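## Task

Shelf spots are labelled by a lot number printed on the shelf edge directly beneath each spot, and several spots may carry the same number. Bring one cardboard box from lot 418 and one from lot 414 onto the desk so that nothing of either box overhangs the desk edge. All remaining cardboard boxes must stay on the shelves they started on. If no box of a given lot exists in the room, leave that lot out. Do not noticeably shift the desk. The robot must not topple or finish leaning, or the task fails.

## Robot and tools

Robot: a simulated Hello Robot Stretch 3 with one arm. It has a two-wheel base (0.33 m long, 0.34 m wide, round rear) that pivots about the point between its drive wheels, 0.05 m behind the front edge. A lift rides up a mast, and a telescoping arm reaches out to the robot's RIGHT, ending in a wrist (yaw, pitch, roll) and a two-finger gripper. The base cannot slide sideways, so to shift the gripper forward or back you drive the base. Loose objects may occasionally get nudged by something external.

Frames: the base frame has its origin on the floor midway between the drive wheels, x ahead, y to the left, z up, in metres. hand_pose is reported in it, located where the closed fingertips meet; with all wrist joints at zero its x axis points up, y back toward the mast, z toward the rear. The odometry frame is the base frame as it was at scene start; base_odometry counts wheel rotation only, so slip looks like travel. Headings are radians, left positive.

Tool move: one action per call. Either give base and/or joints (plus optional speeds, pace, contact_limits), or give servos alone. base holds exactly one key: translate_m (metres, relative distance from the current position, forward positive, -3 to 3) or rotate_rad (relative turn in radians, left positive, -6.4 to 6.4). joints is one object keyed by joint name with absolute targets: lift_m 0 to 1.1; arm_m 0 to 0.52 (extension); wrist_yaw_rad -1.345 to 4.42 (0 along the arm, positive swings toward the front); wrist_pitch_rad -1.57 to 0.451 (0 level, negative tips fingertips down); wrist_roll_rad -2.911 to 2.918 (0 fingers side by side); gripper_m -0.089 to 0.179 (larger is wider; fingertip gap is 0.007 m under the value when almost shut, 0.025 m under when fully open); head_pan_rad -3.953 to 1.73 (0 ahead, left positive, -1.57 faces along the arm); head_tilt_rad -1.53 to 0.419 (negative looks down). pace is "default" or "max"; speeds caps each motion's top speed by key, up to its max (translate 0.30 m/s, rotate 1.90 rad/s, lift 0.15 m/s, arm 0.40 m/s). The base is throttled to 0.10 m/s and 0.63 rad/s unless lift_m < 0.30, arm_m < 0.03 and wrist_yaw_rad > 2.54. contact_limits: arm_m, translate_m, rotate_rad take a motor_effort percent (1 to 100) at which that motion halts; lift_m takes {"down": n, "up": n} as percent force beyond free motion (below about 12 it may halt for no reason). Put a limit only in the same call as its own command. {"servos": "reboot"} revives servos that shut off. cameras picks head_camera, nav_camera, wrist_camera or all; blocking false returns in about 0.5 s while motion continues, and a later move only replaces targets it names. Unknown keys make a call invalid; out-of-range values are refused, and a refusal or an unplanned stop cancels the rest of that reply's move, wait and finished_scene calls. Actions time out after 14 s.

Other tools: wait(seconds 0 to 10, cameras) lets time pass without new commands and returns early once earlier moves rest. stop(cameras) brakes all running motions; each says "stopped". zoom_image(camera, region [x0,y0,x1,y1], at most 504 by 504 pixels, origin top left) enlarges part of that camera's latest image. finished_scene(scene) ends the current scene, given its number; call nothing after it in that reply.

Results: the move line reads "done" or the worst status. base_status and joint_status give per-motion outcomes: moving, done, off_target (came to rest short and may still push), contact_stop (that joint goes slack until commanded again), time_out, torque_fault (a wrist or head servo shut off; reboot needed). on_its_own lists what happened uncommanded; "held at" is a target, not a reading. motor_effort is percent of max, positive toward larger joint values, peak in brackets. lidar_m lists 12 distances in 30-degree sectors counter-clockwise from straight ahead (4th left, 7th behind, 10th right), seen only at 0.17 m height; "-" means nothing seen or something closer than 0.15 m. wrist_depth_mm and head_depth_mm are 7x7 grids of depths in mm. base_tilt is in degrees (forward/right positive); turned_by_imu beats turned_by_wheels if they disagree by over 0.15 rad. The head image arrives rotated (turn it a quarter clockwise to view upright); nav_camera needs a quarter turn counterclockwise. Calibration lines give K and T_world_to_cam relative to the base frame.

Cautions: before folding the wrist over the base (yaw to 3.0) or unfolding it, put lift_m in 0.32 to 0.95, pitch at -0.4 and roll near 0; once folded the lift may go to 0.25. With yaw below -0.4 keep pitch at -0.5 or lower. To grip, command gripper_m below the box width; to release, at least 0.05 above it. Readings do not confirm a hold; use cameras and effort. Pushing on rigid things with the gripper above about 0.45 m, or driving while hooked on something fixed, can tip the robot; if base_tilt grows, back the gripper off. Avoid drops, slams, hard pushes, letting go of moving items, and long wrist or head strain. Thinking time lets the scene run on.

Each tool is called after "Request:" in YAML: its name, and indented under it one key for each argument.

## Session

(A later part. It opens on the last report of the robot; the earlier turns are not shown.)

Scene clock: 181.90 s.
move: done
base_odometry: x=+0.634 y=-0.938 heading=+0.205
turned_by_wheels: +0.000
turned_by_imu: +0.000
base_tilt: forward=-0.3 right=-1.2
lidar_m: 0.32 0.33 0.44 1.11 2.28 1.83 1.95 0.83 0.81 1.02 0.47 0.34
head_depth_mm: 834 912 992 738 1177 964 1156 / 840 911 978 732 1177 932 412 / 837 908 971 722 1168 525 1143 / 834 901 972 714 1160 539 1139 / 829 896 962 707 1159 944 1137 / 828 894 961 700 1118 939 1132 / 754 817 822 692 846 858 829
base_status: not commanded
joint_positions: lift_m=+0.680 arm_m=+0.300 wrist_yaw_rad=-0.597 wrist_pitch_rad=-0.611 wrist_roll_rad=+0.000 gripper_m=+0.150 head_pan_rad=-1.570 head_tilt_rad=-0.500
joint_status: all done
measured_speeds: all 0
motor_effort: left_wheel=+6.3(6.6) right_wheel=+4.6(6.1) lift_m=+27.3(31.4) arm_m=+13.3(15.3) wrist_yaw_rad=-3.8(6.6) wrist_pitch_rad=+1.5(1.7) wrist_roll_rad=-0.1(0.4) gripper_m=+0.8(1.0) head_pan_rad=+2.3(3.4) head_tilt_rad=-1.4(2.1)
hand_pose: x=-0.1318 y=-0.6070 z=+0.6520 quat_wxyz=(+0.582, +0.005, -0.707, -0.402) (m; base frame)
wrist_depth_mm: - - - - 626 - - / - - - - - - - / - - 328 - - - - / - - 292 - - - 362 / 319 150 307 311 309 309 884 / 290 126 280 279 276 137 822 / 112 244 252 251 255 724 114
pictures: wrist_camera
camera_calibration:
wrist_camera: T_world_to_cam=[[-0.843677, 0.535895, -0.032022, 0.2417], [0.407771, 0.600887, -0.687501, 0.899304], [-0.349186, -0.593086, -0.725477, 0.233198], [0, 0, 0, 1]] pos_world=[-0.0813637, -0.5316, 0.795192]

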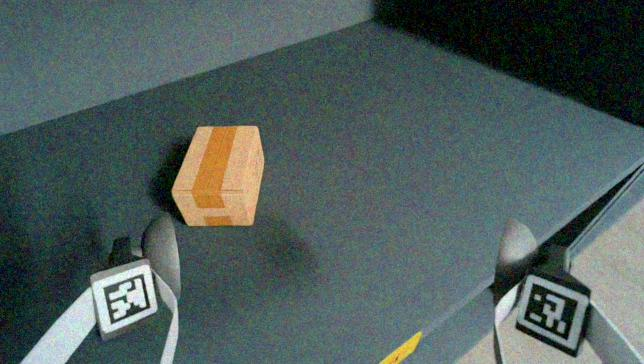

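Request:
move:
  base: {"translate_m":0.015}
  joints: {"arm_m":0.47}
  cameras: ["wrist_camera"]

Request:
move:
  joints: {"lift_m":0.6}
  cameras: ["wrist_camera","head_camera"]

Scene clock: 196.73 s.
move: done
base_odometry: x=+0.649 y=-0.935 heading=+0.205
turned_by_wheels: +0.000
turned_by_imu: +0.000
base_tilt: forward=-0.2 right=-1.3
lidar_m: 0.30 0.31 0.42 1.06 2.75 1.84 1.96 0.83 0.82 1.02 0.45 0.32
head_depth_mm: 838 915 989 740 1178 963 1155 / 842 913 980 727 1177 930 410 / 836 903 979 721 664 867 1142 / 835 901 969 718 691 916 1135 / 831 897 966 707 1155 939 1133 / 827 895 960 699 1117 938 1109 / 708 765 777 682 799 815 828
base_status: done
joint_positions: lift_m=+0.680 arm_m=+0.470 wrist_yaw_rad=-0.597 wrist_pitch_rad=-0.611 wrist_roll_rad=+0.000 gripper_m=+0.150 head_pan_rad=-1.570 head_tilt_rad=-0.500
joint_status: all done
measured_speeds: all 0
motor_effort: left_wheel=+6.1(9.9) right_wheel=+4.4(9.1) lift_m=+23.8(24.6) arm_m=+13.1(15.0) wrist_yaw_rad=-2.3(4.9) wrist_pitch_rad=+1.6(1.7) wrist_roll_rad=+0.0(0.3) gripper_m=+0.4(1.1) head_pan_rad=+2.2(2.9) head_tilt_rad=-0.3(1.2)
hand_pose: x=-0.1318 y=-0.7770 z=+0.6520 quat_wxyz=(+0.582, +0.005, -0.707, -0.402) (m; base frame)
wrist_depth_mm: 257 286 321 - - 530 - / 277 311 - - - - - / 299 329 - - - - - / 323 363 - - - - - / 319 155 312 312 308 306 303 / 289 126 278 224 274 137 266 / 113 243 252 202 248 242 114
pictures: wrist_camera
camera_calibration:
wrist_camera: T_world_to_cam=[[-0.843573, 0.536059, -0.0320182, 0.332924], [0.407895, 0.600824, -0.687482, 1.00141], [-0.349294, -0.593002, -0.725495, 0.132438], [0, 0, 0, 1]] pos_world=[-0.0813637, -0.7016, 0.795192]

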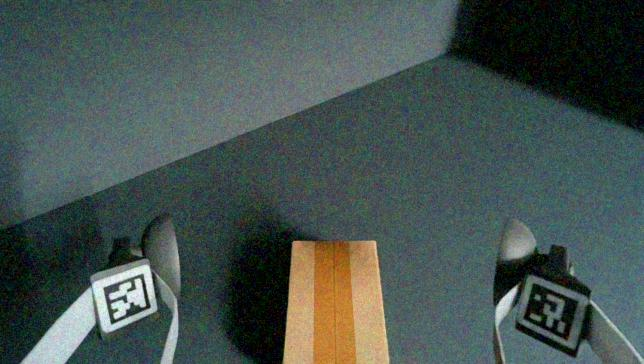

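Scene clock: 198.30 s.
move: done
base_odometry: x=+0.649 y=-0.935 heading=+0.205
turned_by_wheels: +0.000
turned_by_imu: +0.000
base_tilt: forward=-0.4 right=-1.2
lidar_m: 0.30 0.31 0.42 1.06 2.75 1.84 1.96 0.83 0.83 1.02 0.45 0.33
head_depth_mm: 835 916 990 739 1181 966 1155 / 840 913 980 730 1171 961 825 / 837 904 977 722 1169 674 815 / 832 900 968 711 1161 736 1136 / 830 901 969 704 1152 939 1134 / 828 893 964 697 1121 939 1109 / 711 770 779 682 794 815 828
base_status: not commanded
joint_positions: lift_m=+0.600 arm_m=+0.470 wrist_yaw_rad=-0.597 wrist_pitch_rad=-0.611 wrist_roll_rad=+0.000 gripper_m=+0.150 head_pan_rad=-1.570 head_tilt_rad=-0.500
joint_status: all done
measured_speeds: all 0
motor_effort: left_wheel=+5.7(6.3) right_wheel=+5.3(5.3) lift_m=+22.9(26.5) arm_m=+11.6(13.4) wrist_yaw_rad=-3.3(4.1) wrist_pitch_rad=+1.7(1.7) wrist_roll_rad=+0.0(0.3) gripper_m=+0.5(1.4) head_pan_rad=+2.1(3.2) head_tilt_rad=+0.3(0.8)
hand_pose: x=-0.1318 y=-0.7770 z=+0.5720 quat_wxyz=(+0.582, +0.005, -0.707, -0.402) (m; base frame)
wrist_depth_mm: 257 285 322 - - - - / 277 310 334 328 322 314 319 / 286 293 289 285 284 280 279 / 252 250 248 177 236 242 240 / 220 213 217 156 209 213 210 / 200 126 193 142 182 137 185 / 112 169 174 146 165 168 114
pictures: head_camera (sideways), wrist_camera
camera_calibration:
head_camera: T_world_to_cam=[[-0.0466101, 0.432438, -0.900458, 1.1875], [0.99751, -0.0276054, -0.0648911, 0.0779893], [-0.0529189, -0.901241, -0.430075, 0.515638], [0, 0, 0, 1]] pos_world=[0.0048412, -0.046652, 1.29611]
wrist_camera: T_world_to_cam=[[-0.843573, 0.536059, -0.0320182, 0.330362], [0.407895, 0.600824, -0.687482, 0.946408], [-0.349294, -0.593002, -0.725495, 0.0743985], [0, 0, 0, 1]] pos_world=[-0.0813637, -0.7016, 0.715192]

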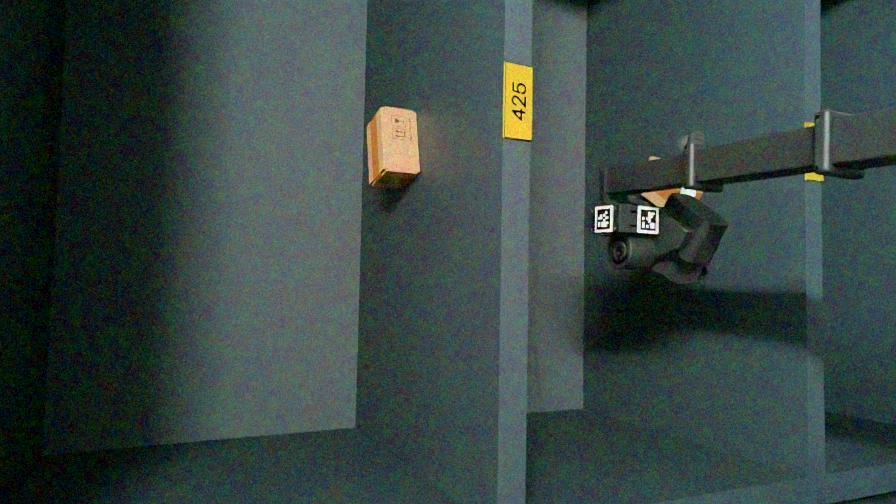

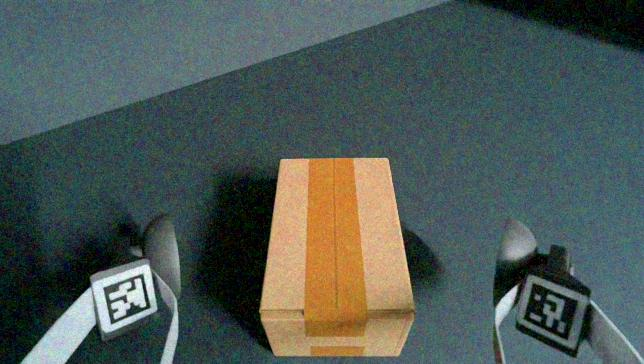

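Request:
move:
  joints: {"gripper_m":0.03}

Request:
move:
  joints: {"lift_m":0.7}
  cameras: ["wrist_camera"]

Scene clock: 204.03 s.
move: done
base_odometry: x=+0.649 y=-0.935 heading=+0.205
turned_by_wheels: +0.000
turned_by_imu: +0.000
base_tilt: forward=-0.4 right=-1.0
lidar_m: 0.30 0.31 0.42 1.06 2.76 1.84 1.96 0.83 0.82 1.02 0.45 0.32
head_depth_mm: 833 915 986 739 1182 966 1157 / 841 911 982 730 1178 959 823 / 838 907 974 722 1164 673 817 / 834 901 969 711 1153 734 1140 / 829 894 965 705 1156 944 1133 / 829 893 957 699 1119 940 1111 / 711 770 778 684 798 814 827
base_status: not commanded
joint_positions: lift_m=+0.600 arm_m=+0.470 wrist_yaw_rad=-0.598 wrist_pitch_rad=-0.611 wrist_roll_rad=+0.000 gripper_m=+0.031 head_pan_rad=-1.570 head_tilt_rad=-0.500
joint_status: all done
measured_speeds: all 0
motor_effort: left_wheel=+5.3(6.2) right_wheel=+4.2(5.4) lift_m=+23.7(24.3) arm_m=+7.3(9.4) wrist_yaw_rad=-1.9(4.5) wrist_pitch_rad=+1.5(1.7) wrist_roll_rad=+0.0(0.3) gripper_m=-11.4(81.5) head_pan_rad=+2.1(2.5) head_tilt_rad=+1.0(1.1)
hand_pose: x=-0.1319 y=-0.7769 z=+0.5720 quat_wxyz=(+0.582, +0.005, -0.707, -0.402) (m; base frame)
wrist_depth_mm: 258 285 323 - - - - / 278 310 333 329 325 312 319 / 283 292 289 288 282 280 280 / 252 251 250 177 237 243 241 / 221 219 207 155 155 213 211 / 196 195 129 142 128 189 189 / 176 99 170 145 165 165 170
pictures: none

Scene clock: 205.77 s.
move: done
base_odometry: x=+0.649 y=-0.935 heading=+0.205
turned_by_wheels: +0.000
turned_by_imu: +0.000
base_tilt: forward=-0.4 right=-1.2
lidar_m: 0.30 0.31 0.42 1.06 2.75 1.85 1.96 0.83 0.82 1.02 0.45 0.33
head_depth_mm: 835 915 992 737 1182 965 1154 / 840 908 983 730 1175 899 389 / 835 908 978 721 640 893 1145 / 836 899 970 713 668 920 1137 / 832 895 965 705 1160 942 1130 / 829 898 963 697 1120 936 1107 / 714 769 778 682 796 815 827
base_status: not commanded
joint_positions: lift_m=+0.700 arm_m=+0.470 wrist_yaw_rad=-0.598 wrist_pitch_rad=-0.618 wrist_roll_rad=+0.000 gripper_m=+0.031 head_pan_rad=-1.570 head_tilt_rad=-0.500
joint_status: all done
measured_speeds: all 0
motor_effort: left_wheel=+5.3(6.1) right_wheel=+4.5(5.1) lift_m=+30.8(33.7) arm_m=+5.6(7.9) wrist_yaw_rad=-1.4(3.2) wrist_pitch_rad=+2.8(3.0) wrist_roll_rad=+0.0(0.3) gripper_m=-11.5(11.8) head_pan_rad=+1.9(2.5) head_tilt_rad=+0.8(1.7)
hand_pose: x=-0.1313 y=-0.7759 z=+0.6706 quat_wxyz=(+0.580, +0.007, -0.707, -0.404) (m; base frame)
wrist_depth_mm: 259 288 321 - - 534 - / 278 310 - - - - - / 299 326 - - - - - / 322 - - 178 - - - / 333 324 155 156 151 321 320 / 303 302 129 142 128 292 291 / 273 99 259 145 153 260 263
pictures: wrist_camera
camera_calibration:
wrist_camera: T_world_to_cam=[[-0.842935, 0.537048, -0.0322323, 0.334351], [0.411262, 0.604562, -0.682179, 1.01307], [-0.346877, -0.588289, -0.730474, 0.154039], [0, 0, 0, 1]] pos_world=[-0.0813692, -0.701409, 0.814396]

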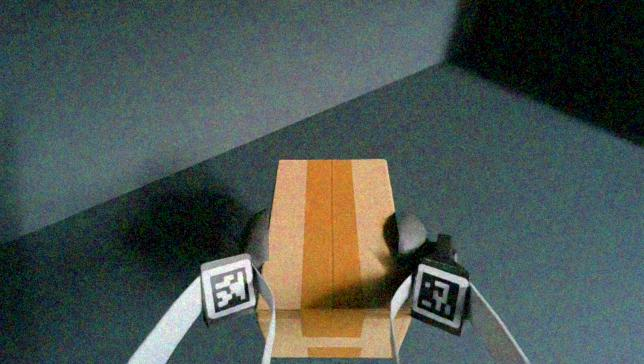

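Request:
move:
  joints: {"arm_m":0.0}

Request:
move:
  base: {"rotate_rad":-0.985}
  joints: {"lift_m":0.9}
  cameras: ["wrist_camera"]

Request:
move:
  base: {"translate_m":-1.35}

Request:
move:
  base: {"rotate_rad":-0.586}
  cameras: ["nav_camera","head_camera"]

Scene clock: 231.90 s.
move: done
base_odometry: x=+0.649 y=-0.935 heading=+0.205
turned_by_wheels: +0.000
turned_by_imu: +0.000
base_tilt: forward=-0.5 right=-1.2
lidar_m: 0.30 0.31 0.42 1.06 2.76 1.84 1.96 0.83 0.82 1.02 0.45 0.33
head_depth_mm: 833 913 991 738 1175 964 1156 / 841 910 983 729 1174 959 1151 / 839 905 974 720 1168 953 1151 / 836 904 969 714 1161 949 1139 / 830 899 963 705 1158 940 1133 / 829 896 964 701 1121 936 1111 / 712 771 778 680 798 817 826
base_status: not commanded
joint_positions: lift_m=+0.700 arm_m=+0.001 wrist_yaw_rad=-0.598 wrist_pitch_rad=-0.619 wrist_roll_rad=+0.000 gripper_m=+0.031 head_pan_rad=-1.570 head_tilt_rad=-0.500
joint_status: all done
measured_speeds: all 0
motor_effort: left_wheel=+5.2(6.2) right_wheel=+5.2(5.3) lift_m=+32.1(32.1) arm_m=-13.0(14.5) wrist_yaw_rad=-0.9(4.3) wrist_pitch_rad=+2.9(3.1) wrist_roll_rad=+0.1(0.3) gripper_m=-11.7(12.2) head_pan_rad=+1.6(2.3) head_tilt_rad=+1.8(2.6)
hand_pose: x=-0.1312 y=-0.3064 z=+0.6705 quat_wxyz=(+0.580, +0.008, -0.707, -0.404) (m; base frame)
wrist_depth_mm: - - - - 651 612 - / - - - - - - - / - - - - - - - / - - - 179 826 - - / - - 155 156 155 961 951 / - - 129 142 128 860 851 / - 99 133 145 153 764 760
pictures: none

Scene clock: 234.57 s.
move: done
base_odometry: x=+0.649 y=-0.935 heading=-0.779
turned_by_wheels: -0.985
turned_by_imu: -0.968
base_tilt: forward=-0.3 right=-1.2
lidar_m: 0.42 0.31 0.30 0.32 0.45 1.41 2.38 1.84 1.96 0.82 0.88 0.80
head_depth_mm: 1654 1762 1877 2003 2039 1627 - / 1350 1499 1940 2154 2120 1628 - / 1387 1509 1596 1722 1894 1605 1345 / 1429 1608 1408 1748 1743 1553 1335 / 941 1472 1016 1463 1170 1407 1260 / 672 726 793 859 969 1042 1198 / 701 765 845 789 1074 932 1181
base_status: done
joint_positions: lift_m=+0.900 arm_m=+0.001 wrist_yaw_rad=-0.598 wrist_pitch_rad=-0.619 wrist_roll_rad=+0.000 gripper_m=+0.031 head_pan_rad=-1.570 head_tilt_rad=-0.500
joint_status: all done
measured_speeds: all 0
motor_effort: left_wheel=+8.2(12.6) right_wheel=-10.8(13.0) lift_m=+30.0(34.5) arm_m=-11.6(13.6) wrist_yaw_rad=-2.5(3.4) wrist_pitch_rad=+3.1(3.1) wrist_roll_rad=+0.1(0.3) gripper_m=-11.1(12.0) head_pan_rad=+1.1(2.1) head_tilt_rad=+2.3(2.8)
hand_pose: x=-0.1312 y=-0.3064 z=+0.8704 quat_wxyz=(+0.580, +0.008, -0.707, -0.405) (m; base frame)
wrist_depth_mm: - - - - - - - / 969 - - - - - - / - - - - - - - / - - - 178 - - - / 626 - 157 156 157 - - / - 860 129 142 128 - - / - 99 935 145 153 944 940
pictures: wrist_camera
camera_calibration:
wrist_camera: T_world_to_cam=[[-0.842922, 0.537071, -0.0322096, 0.0886338], [0.411555, 0.605051, -0.681569, 0.865118], [-0.346563, -0.587765, -0.731045, 0.576988], [0, 0, 0, 1]] pos_world=[-0.0813698, -0.23191, 1.0143]

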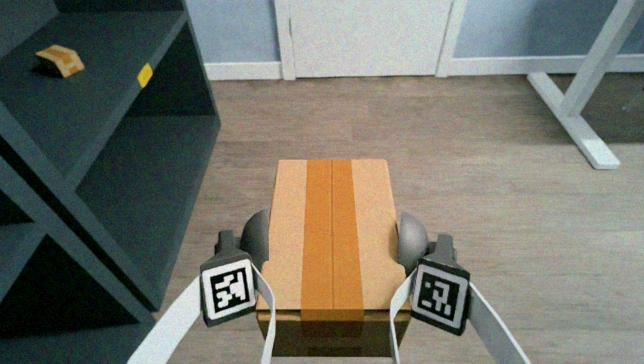

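Scene clock: 249.17 s.
move: time_out
base_odometry: x=-0.311 y=+0.013 heading=-0.779
turned_by_wheels: +0.000
turned_by_imu: -0.001
base_tilt: forward=-0.3 right=-1.2
lidar_m: 1.39 1.05 1.02 1.07 1.51 2.57 1.39 0.71 0.82 1.33 1.85 1.70
head_depth_mm: 1047 1116 1187 1262 957 735 - / 1099 1182 1260 1358 1045 729 - / 1145 1235 1330 1447 1590 724 1351 / 1221 1314 1416 1557 1696 1605 1344 / 1297 1407 1526 1692 1842 1596 1301 / 1397 1508 1666 1849 1961 1582 1294 / 1486 1648 1828 2059 2024 1568 1288
base_status: translate_m time_out (by the wheels' count: -1.3492 of -1.3500)
joint_positions: lift_m=+0.900 arm_m=+0.001 wrist_yaw_rad=-0.598 wrist_pitch_rad=-0.619 wrist_roll_rad=+0.000 gripper_m=+0.031 head_pan_rad=-1.570 head_tilt_rad=-0.500
joint_status: not commanded
measured_speeds: all 0
motor_effort: left_wheel=-0.2(9.4) right_wheel=-1.0(15.2) lift_m=+25.2(30.6) arm_m=+4.9(11.6) wrist_yaw_rad=-1.8(3.9) wrist_pitch_rad=+3.0(3.2) wrist_roll_rad=+0.1(0.3) gripper_m=-11.4(12.1) head_pan_rad=+1.0(2.2) head_tilt_rad=+4.1(4.4)
hand_pose: x=-0.1312 y=-0.3064 z=+0.8704 quat_wxyz=(+0.580, +0.008, -0.707, -0.405) (m; base frame)
wrist_depth_mm: - - - - - - - / - - - - - - - / - - - - - - - / - - - 179 - - - / - - 155 156 152 - - / - - 129 142 128 - - / 975 99 938 145 153 957 959
pictures: none

not run: a stop that you did not command came earlier in this reply.

Request:
move:
  base: {"rotate_rad":-0.586}
  cameras: ["nav_camera","head_camera"]

Scene clock: 255.43 s.
move: done
base_odometry: x=-0.311 y=+0.013 heading=-1.365
turned_by_wheels: -0.586
turned_by_imu: -0.576
base_tilt: forward=-0.2 right=-1.2
lidar_m: 1.69 1.47 1.07 1.02 1.06 1.42 2.58 1.39 0.71 0.82 1.31 1.74
head_depth_mm: 1054 1138 1231 1301 957 732 - / 1051 1131 1233 1306 949 730 - / 1052 1134 1228 1300 942 724 1289 / 1042 1127 1230 1297 934 721 1310 / 1039 1126 1226 1288 927 717 1204 / 1039 1121 1225 1322 918 712 1266 / 1041 1112 1219 1333 1476 732 1255
base_status: done
joint_positions: lift_m=+0.900 arm_m=+0.001 wrist_yaw_rad=-0.598 wrist_pitch_rad=-0.619 wrist_roll_rad=+0.000 gripper_m=+0.031 head_pan_rad=-1.570 head_tilt_rad=-0.500
joint_status: not commanded
measured_speeds: all 0
motor_effort: left_wheel=+7.9(11.8) right_wheel=-9.5(14.0) lift_m=+25.4(26.0) arm_m=+9.3(10.2) wrist_yaw_rad=-2.1(3.9) wrist_pitch_rad=+3.1(3.2) wrist_roll_rad=+0.1(0.3) gripper_m=-11.4(11.8) head_pan_rad=+0.5(1.5) head_tilt_rad=+4.2(4.8)
hand_pose: x=-0.1312 y=-0.3064 z=+0.8704 quat_wxyz=(+0.580, +0.008, -0.707, -0.405) (m; base frame)
wrist_depth_mm: - - - - - - - / - - - - - - - / - - - - - - - / - - - 178 - - - / - - 154 156 157 - - / - - 129 142 128 - - / 988 99 909 145 153 943 945
pictures: head_camera (sideways), nav_camera (sideways)
camera_calibration:
head_camera: T_world_to_cam=[[-0.0466246, 0.432116, -0.900612, 1.18768], [0.99751, -0.0276205, -0.0648934, 0.0779916], [-0.0529168, -0.901395, -0.429752, 0.515211], [0, 0, 0, 1]] pos_world=[0.00484116, -0.0466535, 1.29612]
nav_camera: T_world_to_cam=[[0.0173987, -0.4559, 0.889861, -1.115], [-0.999789, -0.0176311, 0.0105152, 0.0426265], [0.0108953, -0.889856, -0.456111, 0.546815], [0, 0, 0, 1]] pos_world=[0.0560594, -0.0209905, 1.24116]

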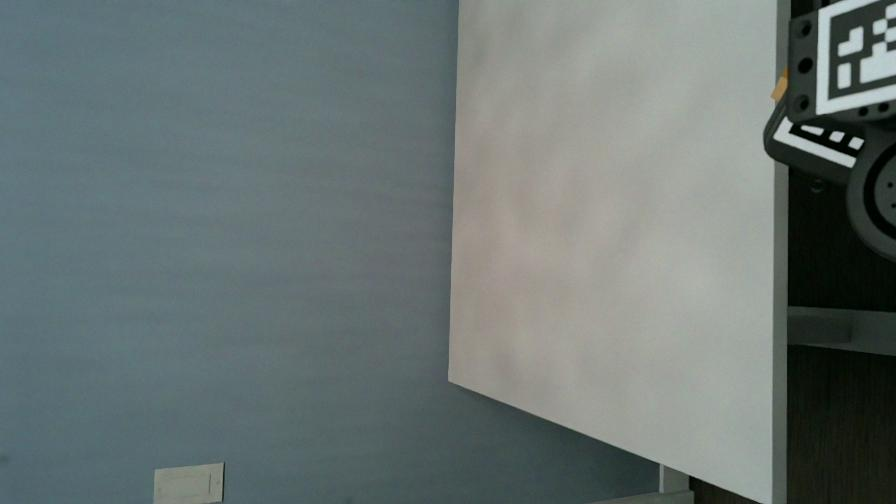

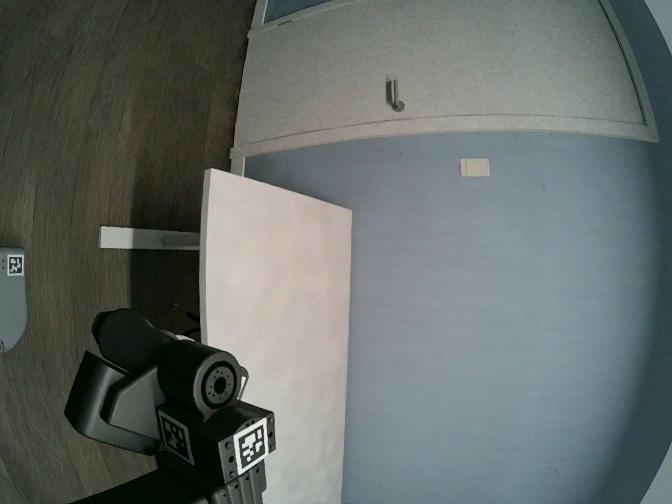

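Request:
move:
  joints: {"arm_m":0.39}

Request:
move:
  joints: {"lift_m":0.80}

Request:
move:
  joints: {"lift_m":0.75}
  speeds: {"lift_m":0.03}
  contact_limits: {"lift_m":{"down":14}}
  cameras: ["wrist_camera","head_camera"]

Scene clock: 269.53 s.
move: done
base_odometry: x=-0.311 y=+0.013 heading=-1.365
turned_by_wheels: +0.000
turned_by_imu: +0.000
base_tilt: forward=-0.2 right=-1.2
lidar_m: 1.69 1.47 1.07 1.02 1.06 1.43 2.57 1.39 0.71 0.82 1.31 1.74
head_depth_mm: 1052 1135 1244 1300 314 - 1227 / 1042 1133 1236 432 346 726 1256 / 1049 1131 1221 504 833 723 1277 / 1041 1131 1226 532 861 718 1275 / 1042 1122 1222 1288 923 714 1210 / 1040 1125 1214 1318 921 707 1257 / 1036 1122 1215 1331 1470 731 1251
base_status: not commanded
joint_positions: lift_m=+0.900 arm_m=+0.390 wrist_yaw_rad=-0.598 wrist_pitch_rad=-0.619 wrist_roll_rad=+0.000 gripper_m=+0.031 head_pan_rad=-1.570 head_tilt_rad=-0.500
joint_status: all done
measured_speeds: all 0
motor_effort: left_wheel=+7.7(8.2) right_wheel=-9.6(10.8) lift_m=+25.7(26.6) arm_m=+12.7(15.3) wrist_yaw_rad=-1.1(3.4) wrist_pitch_rad=+3.0(3.1) wrist_roll_rad=+0.0(0.3) gripper_m=-11.4(11.9) head_pan_rad=+0.8(1.3) head_tilt_rad=+3.2(4.1)
hand_pose: x=-0.1312 y=-0.6958 z=+0.8704 quat_wxyz=(+0.580, +0.008, -0.707, -0.405) (m; base frame)
wrist_depth_mm: - - - - - - - / - - - - - - - / - - - - - - - / - - - 178 - - - / - - 154 156 152 - - / - - 129 142 128 - - / - 99 126 138 136 - -
pictures: none

Scene clock: 271.27 s.
move: done
base_odometry: x=-0.311 y=+0.013 heading=-1.365
turned_by_wheels: +0.000
turned_by_imu: +0.000
base_tilt: forward=-0.2 right=-1.2
lidar_m: 1.69 1.48 1.07 1.02 1.05 1.43 2.57 1.39 0.71 0.82 1.31 1.74
head_depth_mm: 1051 1134 1239 1303 955 710 296 / 1048 1132 1233 1302 510 365 1057 / 1043 1132 1229 1299 555 724 1277 / 1043 1130 1225 1294 570 722 1271 / 1038 1126 1220 1288 925 714 1204 / 1038 1124 1226 1323 923 712 1255 / 1038 1116 1221 1334 1481 732 1251
base_status: not commanded
joint_positions: lift_m=+0.800 arm_m=+0.390 wrist_yaw_rad=-0.598 wrist_pitch_rad=-0.619 wrist_roll_rad=+0.000 gripper_m=+0.031 head_pan_rad=-1.570 head_tilt_rad=-0.500
joint_status: all done
measured_speeds: all 0
motor_effort: left_wheel=+7.2(8.1) right_wheel=-9.9(10.5) lift_m=+24.4(28.2) arm_m=+12.8(13.9) wrist_yaw_rad=-1.9(3.6) wrist_pitch_rad=+3.1(3.1) wrist_roll_rad=-0.1(0.3) gripper_m=-11.1(11.7) head_pan_rad=+0.2(1.4) head_tilt_rad=+3.0(3.6)
hand_pose: x=-0.1312 y=-0.6958 z=+0.7704 quat_wxyz=(+0.580, +0.008, -0.707, -0.405) (m; base frame)
wrist_depth_mm: - - - - - - - / - - - - - - - / - - - - - - - / - - - 179 178 - - / - - 155 156 151 - - / - - 129 142 128 - - / - 99 126 138 136 - -
pictures: none

Scene clock: 274.10 s.
move: contact_stop
base_odometry: x=-0.311 y=+0.013 heading=-1.365
turned_by_wheels: +0.000
turned_by_imu: +0.009
base_tilt: forward=-0.3 right=-1.3
lidar_m: 1.70 1.46 1.07 1.02 1.06 1.44 2.58 1.39 0.71 0.82 1.31 1.75
head_depth_mm: 1051 1136 1235 1301 958 734 350 / 1045 1131 1231 1296 910 393 340 / 1045 1131 1230 1293 565 699 1283 / 1040 1131 1231 1292 587 696 1267 / 1043 1123 1225 1284 928 712 1201 / 1040 1127 1217 1324 919 712 1266 / 1036 1116 1221 1339 1488 757 1253
base_status: not commanded
joint_positions: lift_m=+0.766 arm_m=+0.390 wrist_yaw_rad=-0.612 wrist_pitch_rad=-0.521 wrist_roll_rad=-0.007 gripper_m=+0.031 head_pan_rad=-1.570 head_tilt_rad=-0.500
joint_status: lift_m contact_stop (moved -0.034 of -0.050)
measured_speeds: translate_m=+0.000 rotate_rad=+0.000 lift_m=+0.003 arm_m=+0.000 wrist_yaw_rad=+0.000 wrist_pitch_rad=-0.024 wrist_roll_rad=+0.000 head_pan_rad=+0.000 head_tilt_rad=+0.000
on_its_own: lift_m is slack since a contact_stop (your +0.750 is given up); wrist_yaw_rad is at rest, and its effort (+9.6) is outside its rest range (-9 to +9); wrist_pitch_rad is at rest, and its effort (-14.9) is outside its rest range (-8 to +12)
motor_effort: left_wheel=-0.9(8.4) right_wheel=+0.1(10.7) lift_m=+23.7(26.0) arm_m=+12.5(13.7) wrist_yaw_rad=+9.6(11.3) wrist_pitch_rad=-14.9(19.9) wrist_roll_rad=+2.0(2.6) gripper_m=-11.5(11.8) head_pan_rad=+0.5(0.9) head_tilt_rad=+3.0(3.7)
contact_limits: lift_m down 14 (down: maximum 72; up: maximum 65)
hand_pose: x=-0.1424 y=-0.7069 z=+0.7561 quat_wxyz=(+0.599, -0.031, -0.704, -0.380) (m; base frame)
wrist_depth_mm: - - - - - - - / - - - - - - - / - - - - - - - / - - - 179 - - - / - - 152 155 154 - - / - - 128 139 129 - - / - - - 137 129 108 -
pictures: head_camera (sideways), wrist_camera
camera_calibration:
head_camera: T_world_to_cam=[[-0.0466246, 0.432116, -0.900612, 1.18768], [0.99751, -0.0276205, -0.0648934, 0.0779916], [-0.0529168, -0.901395, -0.429752, 0.515211], [0, 0, 0, 1]] pos_world=[0.00484116, -0.0466535, 1.29612]
wrist_camera: T_world_to_cam=[[-0.838823, 0.543902, -0.0233816, 0.289353], [0.374446, 0.545242, -0.750001, 1.03844], [-0.395178, -0.637873, -0.661023, 0.158758], [0, 0, 0, 1]] pos_world=[-0.0833847, -0.622311, 0.890537]

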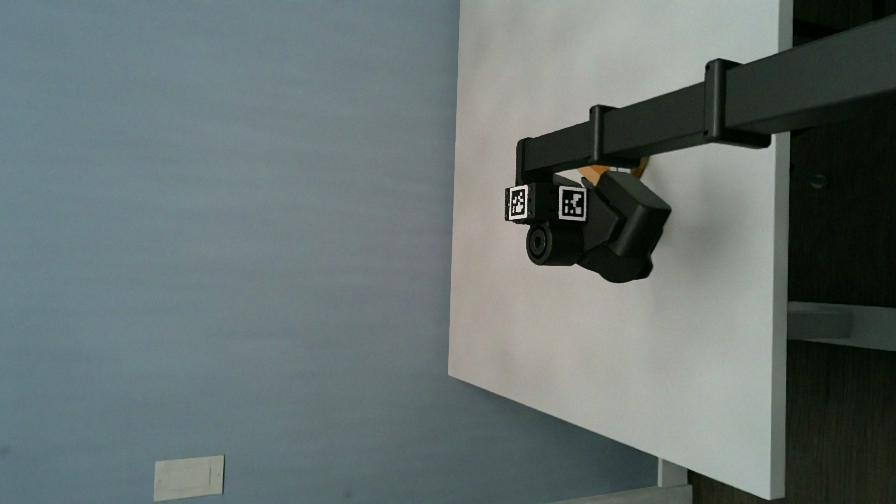

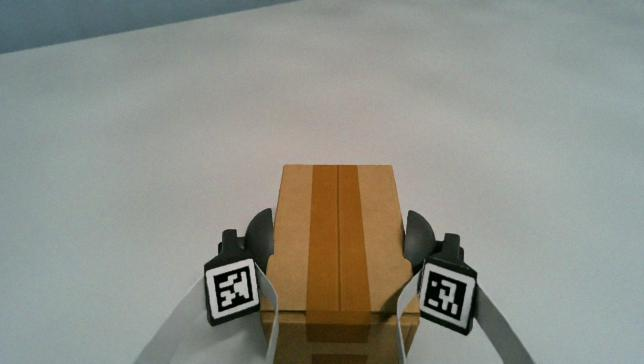

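Request:
move:
  joints: {"lift_m":0.774}

Request:
move:
  joints: {"gripper_m":0.15}

Request:
move:
  joints: {"lift_m":0.9}
  cameras: ["wrist_camera"]

Request:
move:
  joints: {"arm_m":0.0}

Request:
move:
  joints: {"wrist_yaw_rad":3.0,"wrist_pitch_rad":-0.4,"head_tilt_rad":-0.3,"head_pan_rad":2.0}
  cameras: ["nav_camera","head_camera"]

Scene clock: 282.13 s.
move: done
base_odometry: x=-0.311 y=+0.013 heading=-1.365
turned_by_wheels: +0.000
turned_by_imu: +0.000
base_tilt: forward=-0.4 right=-1.1
lidar_m: 1.70 1.46 1.07 1.02 1.05 1.44 2.57 1.39 0.71 0.82 1.31 1.76
head_depth_mm: 1047 1140 1239 1296 957 731 332 / 1045 1127 1232 1293 878 380 341 / 1043 1129 1242 1303 554 702 1282 / 1040 1123 1230 1297 577 697 1274 / 1043 1123 1227 1291 923 716 1206 / 1037 1123 1222 1327 920 710 1267 / 1041 1118 1222 1334 1494 758 1255
base_status: not commanded
joint_positions: lift_m=+0.774 arm_m=+0.390 wrist_yaw_rad=-0.607 wrist_pitch_rad=-0.557 wrist_roll_rad=-0.006 gripper_m=+0.031 head_pan_rad=-1.570 head_tilt_rad=-0.500
joint_status: all done
measured_speeds: all 0
motor_effort: left_wheel=-0.7(1.4) right_wheel=+0.8(1.4) lift_m=+26.4(27.4) arm_m=+7.7(8.8) wrist_yaw_rad=+6.8(8.5) wrist_pitch_rad=-8.4(9.3) wrist_roll_rad=+1.8(2.1) gripper_m=-11.3(11.4) head_pan_rad=-0.3(0.5) head_tilt_rad=+1.8(2.4)
hand_pose: x=-0.1384 y=-0.7029 z=+0.7567 quat_wxyz=(+0.593, -0.016, -0.705, -0.389) (m; base frame)
wrist_depth_mm: - - - - - - - / - - - - - - - / - - - - - - - / - - - 176 176 - - / - - 153 154 149 - - / - - 128 140 126 - - / - 98 - 139 130 106 -
pictures: none

Scene clock: 283.87 s.
move: done
base_odometry: x=-0.311 y=+0.013 heading=-1.365
turned_by_wheels: +0.000
turned_by_imu: +0.000
base_tilt: forward=-0.2 right=-1.2
lidar_m: 1.69 1.46 1.07 1.02 1.06 1.44 2.58 1.39 0.71 0.82 1.31 1.75
head_depth_mm: 1045 1128 1230 1306 956 734 332 / 1047 1126 1228 1302 878 380 340 / 1043 1126 1220 1289 554 702 1276 / 1039 1128 1230 1295 578 698 1273 / 1040 1129 1224 1295 927 714 1208 / 1041 1124 1226 1324 922 711 1265 / 1038 1120 1230 1345 1480 756 1255
base_status: not commanded
joint_positions: lift_m=+0.774 arm_m=+0.390 wrist_yaw_rad=-0.603 wrist_pitch_rad=-0.610 wrist_roll_rad=-0.005 gripper_m=+0.150 head_pan_rad=-1.570 head_tilt_rad=-0.500
joint_status: all done
measured_speeds: all 0
motor_effort: left_wheel=-0.6(1.2) right_wheel=+1.1(1.1) lift_m=+25.1(26.5) arm_m=+7.2(8.4) wrist_yaw_rad=+2.3(6.6) wrist_pitch_rad=+1.5(8.4) wrist_roll_rad=+1.7(1.9) gripper_m=+0.7(81.4) head_pan_rad=-0.2(0.7) head_tilt_rad=+1.6(2.4)
hand_pose: x=-0.1329 y=-0.6965 z=+0.7462 quat_wxyz=(+0.583, +0.004, -0.705, -0.403) (m; base frame)
wrist_depth_mm: - - - - - - - / - - - - - - - / - - - 177 - - - / - - - 161 161 - - / - 146 - 141 141 140 - / - 126 - 131 131 125 - / - 119 - 152 - - 111
pictures: none

Scene clock: 285.83 s.
move: done
base_odometry: x=-0.311 y=+0.013 heading=-1.365
turned_by_wheels: +0.000
turned_by_imu: +0.000
base_tilt: forward=-0.4 right=-1.2
lidar_m: 1.70 1.46 1.07 1.02 1.06 1.44 2.58 1.39 0.71 0.82 1.31 1.76
head_depth_mm: 1049 1128 1235 1297 314 - 1233 / 1045 1131 1230 432 346 725 1250 / 1043 1129 1214 504 826 723 1273 / 1044 1130 1225 532 863 717 1277 / 1041 1120 1219 1294 927 714 1214 / 1039 1127 1223 1323 920 711 1259 / 1036 1117 1222 1343 1474 759 1255
base_status: not commanded
joint_positions: lift_m=+0.900 arm_m=+0.390 wrist_yaw_rad=-0.603 wrist_pitch_rad=-0.610 wrist_roll_rad=-0.005 gripper_m=+0.150 head_pan_rad=-1.570 head_tilt_rad=-0.500
joint_status: all done
measured_speeds: all 0
motor_effort: left_wheel=-1.1(1.3) right_wheel=+0.8(1.4) lift_m=+29.7(33.8) arm_m=+7.1(7.8) wrist_yaw_rad=+2.0(3.3) wrist_pitch_rad=+1.4(1.6) wrist_roll_rad=+1.7(1.9) gripper_m=+0.7(1.0) head_pan_rad=-0.1(1.0) head_tilt_rad=+1.1(2.4)
hand_pose: x=-0.1328 y=-0.6964 z=+0.8721 quat_wxyz=(+0.583, +0.004, -0.705, -0.404) (m; base frame)
wrist_depth_mm: - - - - - - - / - - - - - - - / - - - - - - - / - - - - - - - / - 146 - - - 140 - / - 126 - 260 - 124 - / - 119 - 234 - - 111
pictures: wrist_camera
camera_calibration:
wrist_camera: T_world_to_cam=[[-0.842156, 0.538521, -0.0277426, 0.294034], [0.407024, 0.601086, -0.68777, 1.10497], [-0.353702, -0.590501, -0.725399, 0.340595], [0, 0, 0, 1]] pos_world=[-0.0816579, -0.621404, 1.01519]

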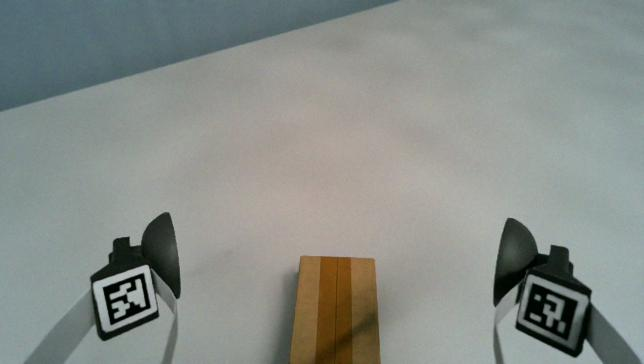

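Scene clock: 289.90 s.
move: done
base_odometry: x=-0.311 y=+0.013 heading=-1.365
turned_by_wheels: +0.000
turned_by_imu: +0.000
base_tilt: forward=-0.3 right=-1.2
lidar_m: 1.70 1.46 1.07 1.02 1.05 1.44 2.58 1.39 0.71 0.82 1.31 1.76
head_depth_mm: 1048 1137 1236 1302 958 734 - / 1048 1133 1226 1295 948 727 - / 1041 1130 1229 1289 940 723 423 / 1047 1123 1228 1288 933 720 1302 / 1036 1125 1224 1285 925 717 1210 / 1039 1128 1225 1320 921 709 1260 / 1033 1117 1214 1341 1486 760 1255
base_status: not commanded
joint_positions: lift_m=+0.900 arm_m=+0.001 wrist_yaw_rad=-0.603 wrist_pitch_rad=-0.611 wrist_roll_rad=-0.005 gripper_m=+0.150 head_pan_rad=-1.570 head_tilt_rad=-0.500
joint_status: all done
measured_speeds: all 0
motor_effort: left_wheel=-0.6(1.7) right_wheel=+1.0(1.5) lift_m=+25.6(29.3) arm_m=-12.6(14.6) wrist_yaw_rad=+1.0(3.2) wrist_pitch_rad=+1.6(1.6) wrist_roll_rad=+1.6(1.9) gripper_m=+0.7(1.2) head_pan_rad=-0.1(1.3) head_tilt_rad=+1.0(2.2)
hand_pose: x=-0.1327 y=-0.3070 z=+0.8720 quat_wxyz=(+0.583, +0.004, -0.705, -0.404) (m; base frame)
wrist_depth_mm: - - - - - - - / - 457 487 - - - - / - - - - - - - / - - - - - - - / - 146 - - - - - / - 126 - - - 124 - / 951 936 964 970 957 914 114
pictures: none

"joints": head_pan_rad = 2.0 is out of range -3.953 to 1.73

Request:
move:
  joints: {"wrist_yaw_rad":3.0,"wrist_pitch_rad":-0.4,"wrist_roll_rad":0,"head_tilt_rad":-0.3,"head_pan_rad":-3.2}

Request:
move:
  base: {"rotate_rad":-0.305}
  joints: {"lift_m":0.28}
  cameras: ["nav_camera"]

Request:
move:
  base: {"translate_m":-2.0}
  joints: {"head_pan_rad":1.5}
  speeds: {"translate_m":0.25}
  cameras: ["nav_camera"]

Scene clock: 316.70 s.
move: done
base_odometry: x=-0.311 y=+0.013 heading=-1.365
turned_by_wheels: +0.000
turned_by_imu: +0.000
base_tilt: forward=-0.4 right=-1.2
lidar_m: 1.69 1.46 1.07 1.02 1.06 1.44 2.57 1.39 0.71 0.82 1.31 1.75
head_depth_mm: 2310 2430 2537 2665 2789 2061 - / 2274 2382 2538 2648 2751 2045 - / 2273 2368 2467 2615 2724 2041 - / 2250 2365 2485 2593 2728 2010 - / 2242 2354 2471 2583 2678 2011 1585 / 2229 2298 2441 2560 2621 1984 1527 / 2190 2306 2410 2527 2611 1982 1528
base_status: not commanded
joint_positions: lift_m=+0.900 arm_m=+0.001 wrist_yaw_rad=+2.997 wrist_pitch_rad=-0.420 wrist_roll_rad=-0.005 gripper_m=+0.150 head_pan_rad=-3.204 head_tilt_rad=-0.298
joint_status: all done
measured_speeds: all 0
motor_effort: left_wheel=-0.8(1.4) right_wheel=+0.8(1.5) lift_m=+30.8(31.3) arm_m=-12.8(13.6) wrist_yaw_rad=+2.3(5.5) wrist_pitch_rad=+3.4(5.6) wrist_roll_rad=+1.7(2.6) gripper_m=+0.4(1.1) head_pan_rad=+3.4(5.4) head_tilt_rad=+1.8(7.6)
hand_pose: x=+0.0111 y=+0.0762 z=+0.9121 quat_wxyz=(+0.197, +0.698, +0.098, +0.681) (m; base frame)
wrist_depth_mm: - 137 160 - - - - / - 148 - - - - - / - 162 - - - - - / - 186 - - - - - / - 158 216 - - - - / - 126 242 - - 124 - / - - 282 - - - 114
pictures: none

Scene clock: 323.17 s.
move: done
base_odometry: x=-0.311 y=+0.013 heading=-1.670
turned_by_wheels: -0.305
turned_by_imu: -0.300
base_tilt: forward=-0.2 right=-1.2
lidar_m: 1.88 1.70 1.22 1.02 1.02 1.15 2.58 2.58 0.97 0.71 0.82 1.40
head_depth_mm: 1379 1406 1424 1438 1473 1496 1464 / 2563 1635 1667 1697 1753 1776 1553 / 2516 2638 2816 2907 2888 1992 1536 / 2404 2557 2694 2793 2880 2021 1537 / 2317 2453 2537 2643 2733 1992 1523 / 2215 2307 2424 2552 2668 1987 1525 / 2145 2261 2340 2427 2533 1978 1516
base_status: done
joint_positions: lift_m=+0.280 arm_m=+0.001 wrist_yaw_rad=+2.997 wrist_pitch_rad=-0.419 wrist_roll_rad=-0.005 gripper_m=+0.150 head_pan_rad=-3.200 head_tilt_rad=-0.300
joint_status: all done
measured_speeds: all 0
motor_effort: left_wheel=+7.5(12.0) right_wheel=-8.9(13.3) lift_m=+23.7(27.3) arm_m=-12.5(13.4) wrist_yaw_rad=+2.1(3.5) wrist_pitch_rad=+3.0(3.4) wrist_roll_rad=+1.7(2.0) gripper_m=+0.5(1.4) head_pan_rad=+3.3(4.1) head_tilt_rad=-3.5(4.2)
hand_pose: x=+0.0111 y=+0.0764 z=+0.2924 quat_wxyz=(+0.197, +0.698, +0.097, +0.681) (m; base frame)
wrist_depth_mm: - 137 - - - - - / - 147 - - - - - / 859 161 854 888 884 878 876 / 730 187 657 709 700 698 690 / 594 159 215 589 578 577 582 / 507 126 243 310 493 124 479 / 113 257 263 268 438 423 114
pictures: nav_camera (sideways)
camera_calibration:
nav_camera: T_world_to_cam=[[-0.270721, -0.0012452, 0.962657, -1.20833], [0.0440645, 0.998935, 0.013684, 0.0321108], [-0.961649, 0.0461236, -0.270377, 0.310992], [0, 0, 0, 1]] pos_world=[-0.0294685, -0.0479252, 1.24685]

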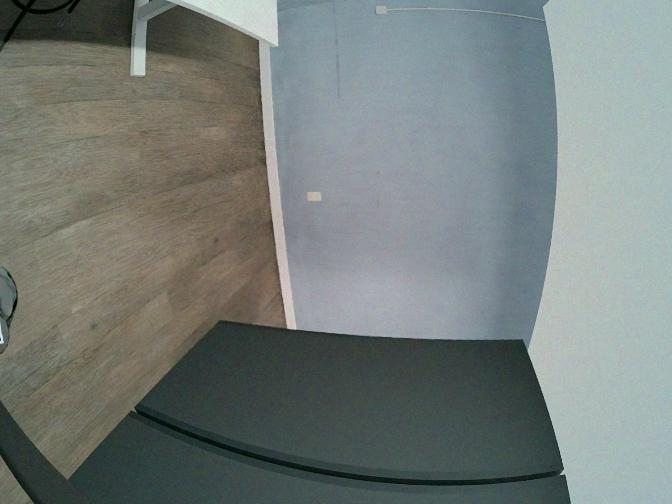

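Scene clock: 333.53 s.
move: done
base_odometry: x=-0.114 y=+2.003 heading=-1.670
turned_by_wheels: +0.000
turned_by_imu: -0.002
base_tilt: forward=-0.3 right=-1.3
lidar_m: 3.41 0.92 0.53 0.61 1.51 0.82 0.69 0.69 0.78 1.28 1.59 1.60
head_depth_mm: 426 445 472 502 537 577 623 / 479 489 499 510 525 555 589 / 576 589 603 620 638 656 677 / 717 742 770 794 824 852 882 / 1687 1769 1863 1934 2058 2001 1543 / 1634 1689 1780 1858 1956 1983 1529 / 1575 1657 1687 1786 1889 1907 1509
base_status: done
joint_positions: lift_m=+0.280 arm_m=+0.001 wrist_yaw_rad=+2.997 wrist_pitch_rad=-0.419 wrist_roll_rad=-0.005 gripper_m=+0.150 head_pan_rad=+1.500 head_tilt_rad=-0.300
joint_status: all done
measured_speeds: all 0
motor_effort: left_wheel=-5.8(10.7) right_wheel=-7.7(16.4) lift_m=+23.8(24.5) arm_m=-11.7(13.2) wrist_yaw_rad=+1.4(3.6) wrist_pitch_rad=+3.1(3.2) wrist_roll_rad=+1.8(2.0) gripper_m=+0.6(1.3) head_pan_rad=-2.8(6.0) head_tilt_rad=+0.1(3.8)
hand_pose: x=+0.0111 y=+0.0764 z=+0.2924 quat_wxyz=(+0.197, +0.698, +0.098, +0.681) (m; base frame)
wrist_depth_mm: - 137 - - 527 - - / - 147 - - 568 - - / 910 162 834 874 639 - 825 / 720 187 655 715 681 696 694 / 592 158 215 596 580 576 574 / 509 126 241 311 495 124 475 / 112 258 264 271 434 417 114
pictures: nav_camera (sideways)
camera_calibration:
nav_camera: T_world_to_cam=[[0.00214777, 0.271107, 0.962547, -1.20976], [0.998314, -0.0564198, 0.0136634, 0.0262908], [0.058011, 0.960894, -0.270771, 0.305259], [0, 0, 0, 1]] pos_world=[-0.0413566, 0.0361354, 1.24675]

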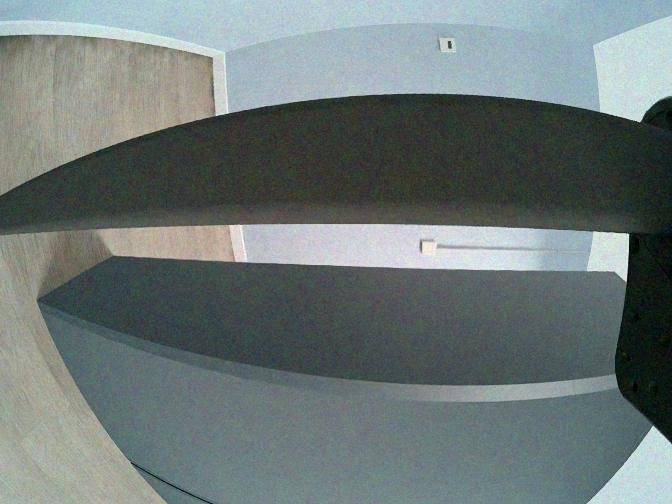

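Request:
move:
  base: {"rotate_rad":2.03}

Request:
move:
  base: {"translate_m":0.8}
  joints: {"head_pan_rad":-0.6}
  speeds: {"translate_m":0.25}
  cameras: ["nav_camera","head_camera"]

Scene clock: 358.73 s.
move: done
base_odometry: x=-0.114 y=+2.003 heading=+0.360
turned_by_wheels: +2.030
turned_by_imu: +1.997
base_tilt: forward=-0.4 right=-1.2
lidar_m: 1.80 0.87 0.70 0.69 0.75 1.14 1.87 1.59 2.41 1.10 0.53 0.54
head_depth_mm: 569 594 624 653 688 728 773 / 572 598 626 658 695 734 777 / 575 599 628 662 696 737 782 / 576 603 632 667 701 741 785 / 578 606 636 669 706 747 791 / 582 608 638 671 708 752 795 / 585 612 640 675 713 752 801
base_status: done
joint_positions: lift_m=+0.280 arm_m=+0.001 wrist_yaw_rad=+2.997 wrist_pitch_rad=-0.419 wrist_roll_rad=-0.005 gripper_m=+0.150 head_pan_rad=+1.500 head_tilt_rad=-0.300
joint_status: not commanded
measured_speeds: all 0
motor_effort: left_wheel=-8.3(13.4) right_wheel=+8.5(11.9) lift_m=+23.5(25.0) arm_m=-12.8(13.7) wrist_yaw_rad=+2.2(4.1) wrist_pitch_rad=+2.9(3.2) wrist_roll_rad=+1.7(1.8) gripper_m=+0.8(1.4) head_pan_rad=-2.5(3.8) head_tilt_rad=+1.8(2.1)
hand_pose: x=+0.0111 y=+0.0764 z=+0.2924 quat_wxyz=(+0.197, +0.698, +0.098, +0.681) (m; base frame)
wrist_depth_mm: - 137 - - - - - / - 148 - - - - - / - 162 171 - - - - / 718 188 662 705 708 693 684 / 595 158 215 588 588 581 573 / 506 126 242 309 492 124 480 / 113 258 262 269 434 422 114
pictures: none

Scene clock: 364.30 s.
move: done
base_odometry: x=+0.634 y=+2.285 heading=+0.360
turned_by_wheels: +0.000
turned_by_imu: +0.000
base_tilt: forward=-0.4 right=-1.3
lidar_m: 1.09 0.74 0.59 0.58 0.64 0.96 2.36 0.55 0.44 0.43 1.38 1.10
head_depth_mm: 1255 1328 1407 1506 1624 1764 1560 / 1178 1236 1318 1411 1508 1611 1552 / 1110 1166 1234 1315 1397 1478 1508 / 1048 1102 1161 1220 1296 1375 1434 / 998 1041 1093 1156 1219 1285 1361 / 947 984 1039 1081 1146 1203 1273 / 903 939 979 1026 1074 1130 1202
base_status: done
joint_positions: lift_m=+0.280 arm_m=+0.001 wrist_yaw_rad=+2.997 wrist_pitch_rad=-0.419 wrist_roll_rad=-0.005 gripper_m=+0.150 head_pan_rad=-0.600 head_tilt_rad=-0.300
joint_status: all done
measured_speeds: all 0
motor_effort: left_wheel=+3.5(10.6) right_wheel=+7.7(13.7) lift_m=+24.9(24.9) arm_m=-10.2(13.3) wrist_yaw_rad=+1.7(3.5) wrist_pitch_rad=+3.1(3.2) wrist_roll_rad=+1.5(1.9) gripper_m=+0.5(1.5) head_pan_rad=+3.8(6.0) head_tilt_rad=+3.1(3.6)
hand_pose: x=+0.0111 y=+0.0764 z=+0.2924 quat_wxyz=(+0.197, +0.698, +0.098, +0.681) (m; base frame)
wrist_depth_mm: 594 137 586 577 574 576 564 / - 148 617 618 636 623 619 / - 162 170 - - - - / 713 187 191 679 681 673 660 / 593 158 214 582 579 581 580 / 502 126 242 310 494 124 482 / 113 258 263 268 434 422 114
pictures: head_camera (sideways), nav_camera (sideways)
camera_calibration:
head_camera: T_world_to_cam=[[-0.228483, 0.100263, -0.968371, 1.27727], [0.596927, 0.800197, -0.0579913, 0.0715152], [0.769073, -0.591297, -0.242681, 0.266723], [0, 0, 0, 1]] pos_world=[0.0440142, -0.0275766, 1.30574]
nav_camera: T_world_to_cam=[[0.232941, -0.138737, 0.962544, -1.21116], [-0.552721, -0.833255, 0.0136598, 0.0357548], [0.800149, -0.5352, -0.270782, 0.300754], [0, 0, 0, 1]] pos_world=[0.0612435, 0.0227236, 1.24675]

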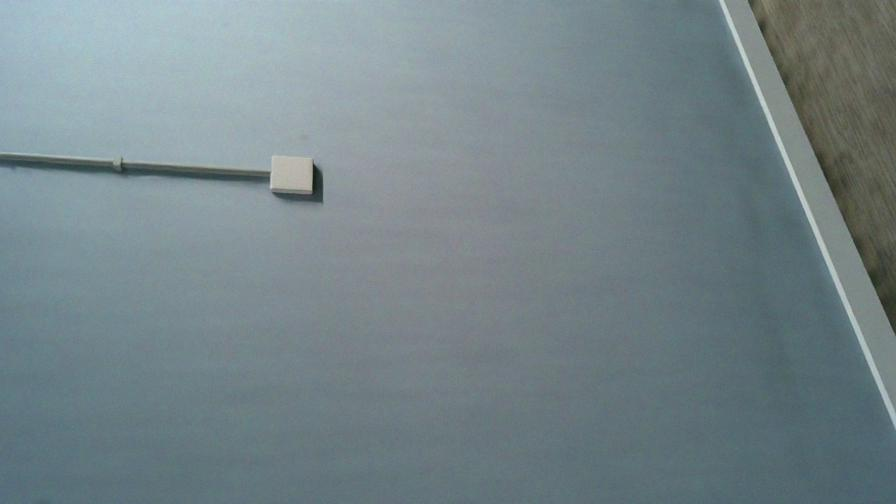

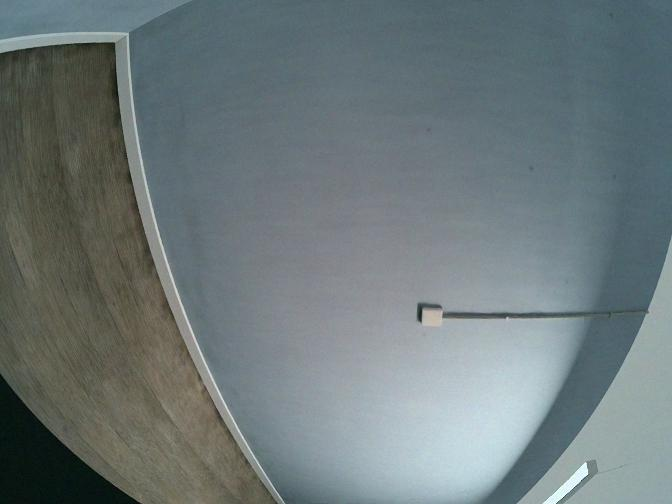

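Request:
move:
  base: {"translate_m":0.56}
  speeds: {"translate_m":0.2}

Request:
move:
  base: {"rotate_rad":-1.74}
  joints: {"head_pan_rad":-0.9}
  cameras: ["nav_camera","head_camera"]

Scene clock: 382.03 s.
move: done
base_odometry: x=+1.159 y=+2.482 heading=+0.360
turned_by_wheels: +0.000
turned_by_imu: +0.000
base_tilt: forward=-0.3 right=-1.2
lidar_m: 0.54 0.59 0.52 0.51 0.56 0.84 2.89 0.69 1.45 1.43 0.68 0.55
head_depth_mm: 594 631 672 719 772 834 903 / 558 589 627 666 712 764 824 / 527 556 586 621 662 706 754 / 498 523 550 581 617 655 699 / 473 496 521 547 578 613 650 / 450 469 492 517 543 573 607 / 429 447 467 489 514 541 571
base_status: done
joint_positions: lift_m=+0.280 arm_m=+0.001 wrist_yaw_rad=+2.997 wrist_pitch_rad=-0.419 wrist_roll_rad=-0.005 gripper_m=+0.150 head_pan_rad=-0.600 head_tilt_rad=-0.300
joint_status: not commanded
measured_speeds: all 0
motor_effort: left_wheel=+2.3(9.0) right_wheel=+8.6(15.1) lift_m=+24.3(25.2) arm_m=-6.9(9.7) wrist_yaw_rad=+1.8(3.7) wrist_pitch_rad=+3.0(3.2) wrist_roll_rad=+1.5(2.0) gripper_m=+0.7(1.4) head_pan_rad=+3.5(4.0) head_tilt_rad=+5.1(6.2)
hand_pose: x=+0.0111 y=+0.0764 z=+0.2924 quat_wxyz=(+0.197, +0.698, +0.098, +0.681) (m; base frame)
wrist_depth_mm: 522 137 514 510 504 500 498 / 580 148 552 556 555 555 540 / 624 161 592 617 604 591 594 / 686 183 189 - - - 639 / 601 158 215 588 581 580 574 / 508 125 241 308 498 124 484 / 113 256 263 269 434 421 114
pictures: none

Scene clock: 385.60 s.
move: done
base_odometry: x=+1.159 y=+2.482 heading=-1.380
turned_by_wheels: -1.740
turned_by_imu: -1.712
base_tilt: forward=-0.3 right=-1.2
lidar_m: 2.31 0.79 0.57 0.54 0.56 0.54 0.51 0.53 0.71 1.85 0.73 0.69
head_depth_mm: 2805 2910 3011 3103 2917 2030 1561 / 2949 3117 3261 3312 2931 2035 1548 / 819 872 932 1001 2450 1850 1497 / 704 745 787 837 893 958 1026 / 619 650 683 716 760 800 857 / 575 599 633 668 706 749 795 / 1268 921 1419 1089 1416 1128 969
base_status: done
joint_positions: lift_m=+0.280 arm_m=+0.001 wrist_yaw_rad=+2.997 wrist_pitch_rad=-0.419 wrist_roll_rad=-0.005 gripper_m=+0.150 head_pan_rad=-0.902 head_tilt_rad=-0.300
joint_status: all done
measured_speeds: all 0
motor_effort: left_wheel=+8.5(12.5) right_wheel=-10.4(12.8) lift_m=+24.3(25.4) arm_m=-12.5(13.3) wrist_yaw_rad=+2.7(3.5) wrist_pitch_rad=+3.0(3.2) wrist_roll_rad=+1.7(2.0) gripper_m=+0.6(1.1) head_pan_rad=+1.1(4.9) head_tilt_rad=+5.6(6.2)
hand_pose: x=+0.0111 y=+0.0764 z=+0.2924 quat_wxyz=(+0.197, +0.698, +0.098, +0.681) (m; base frame)
wrist_depth_mm: 499 137 531 536 543 - - / 538 148 157 - - - - / - 162 170 - - - - / - 182 189 683 675 670 689 / 593 159 214 580 578 573 571 / 507 125 243 310 502 124 483 / 113 257 263 269 432 421 114
pictures: head_camera (sideways), nav_camera (sideways)
camera_calibration:
head_camera: T_world_to_cam=[[-0.188016, 0.163294, -0.968496, 1.27716], [0.807949, 0.586393, -0.0579797, 0.0702131], [0.558452, -0.793396, -0.242185, 0.267348], [0, 0, 0, 1]] pos_world=[0.0340977, -0.0376124, 1.30574]
nav_camera: T_world_to_cam=[[0.180837, -0.201341, 0.962684, -1.21109], [-0.775577, -0.631104, 0.0136965, 0.0370684], [0.604796, -0.749112, -0.270282, 0.301392], [0, 0, 0, 1]] pos_world=[0.0654781, 0.00532818, 1.24685]

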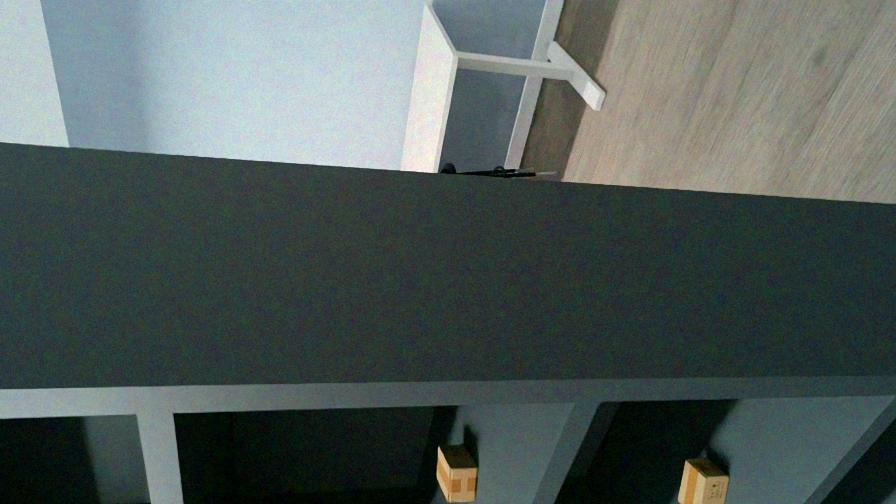

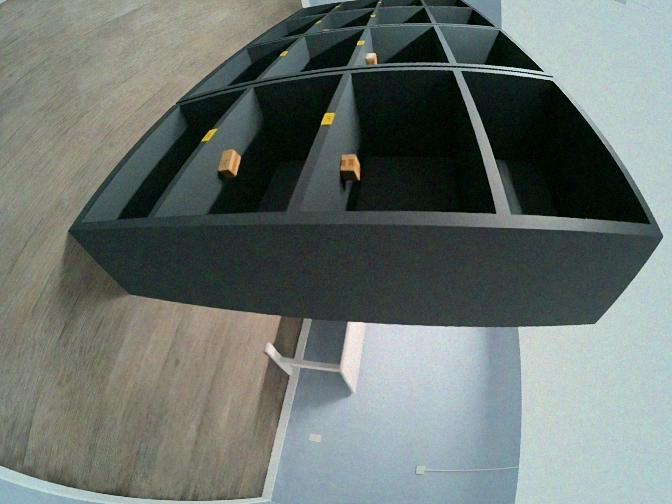

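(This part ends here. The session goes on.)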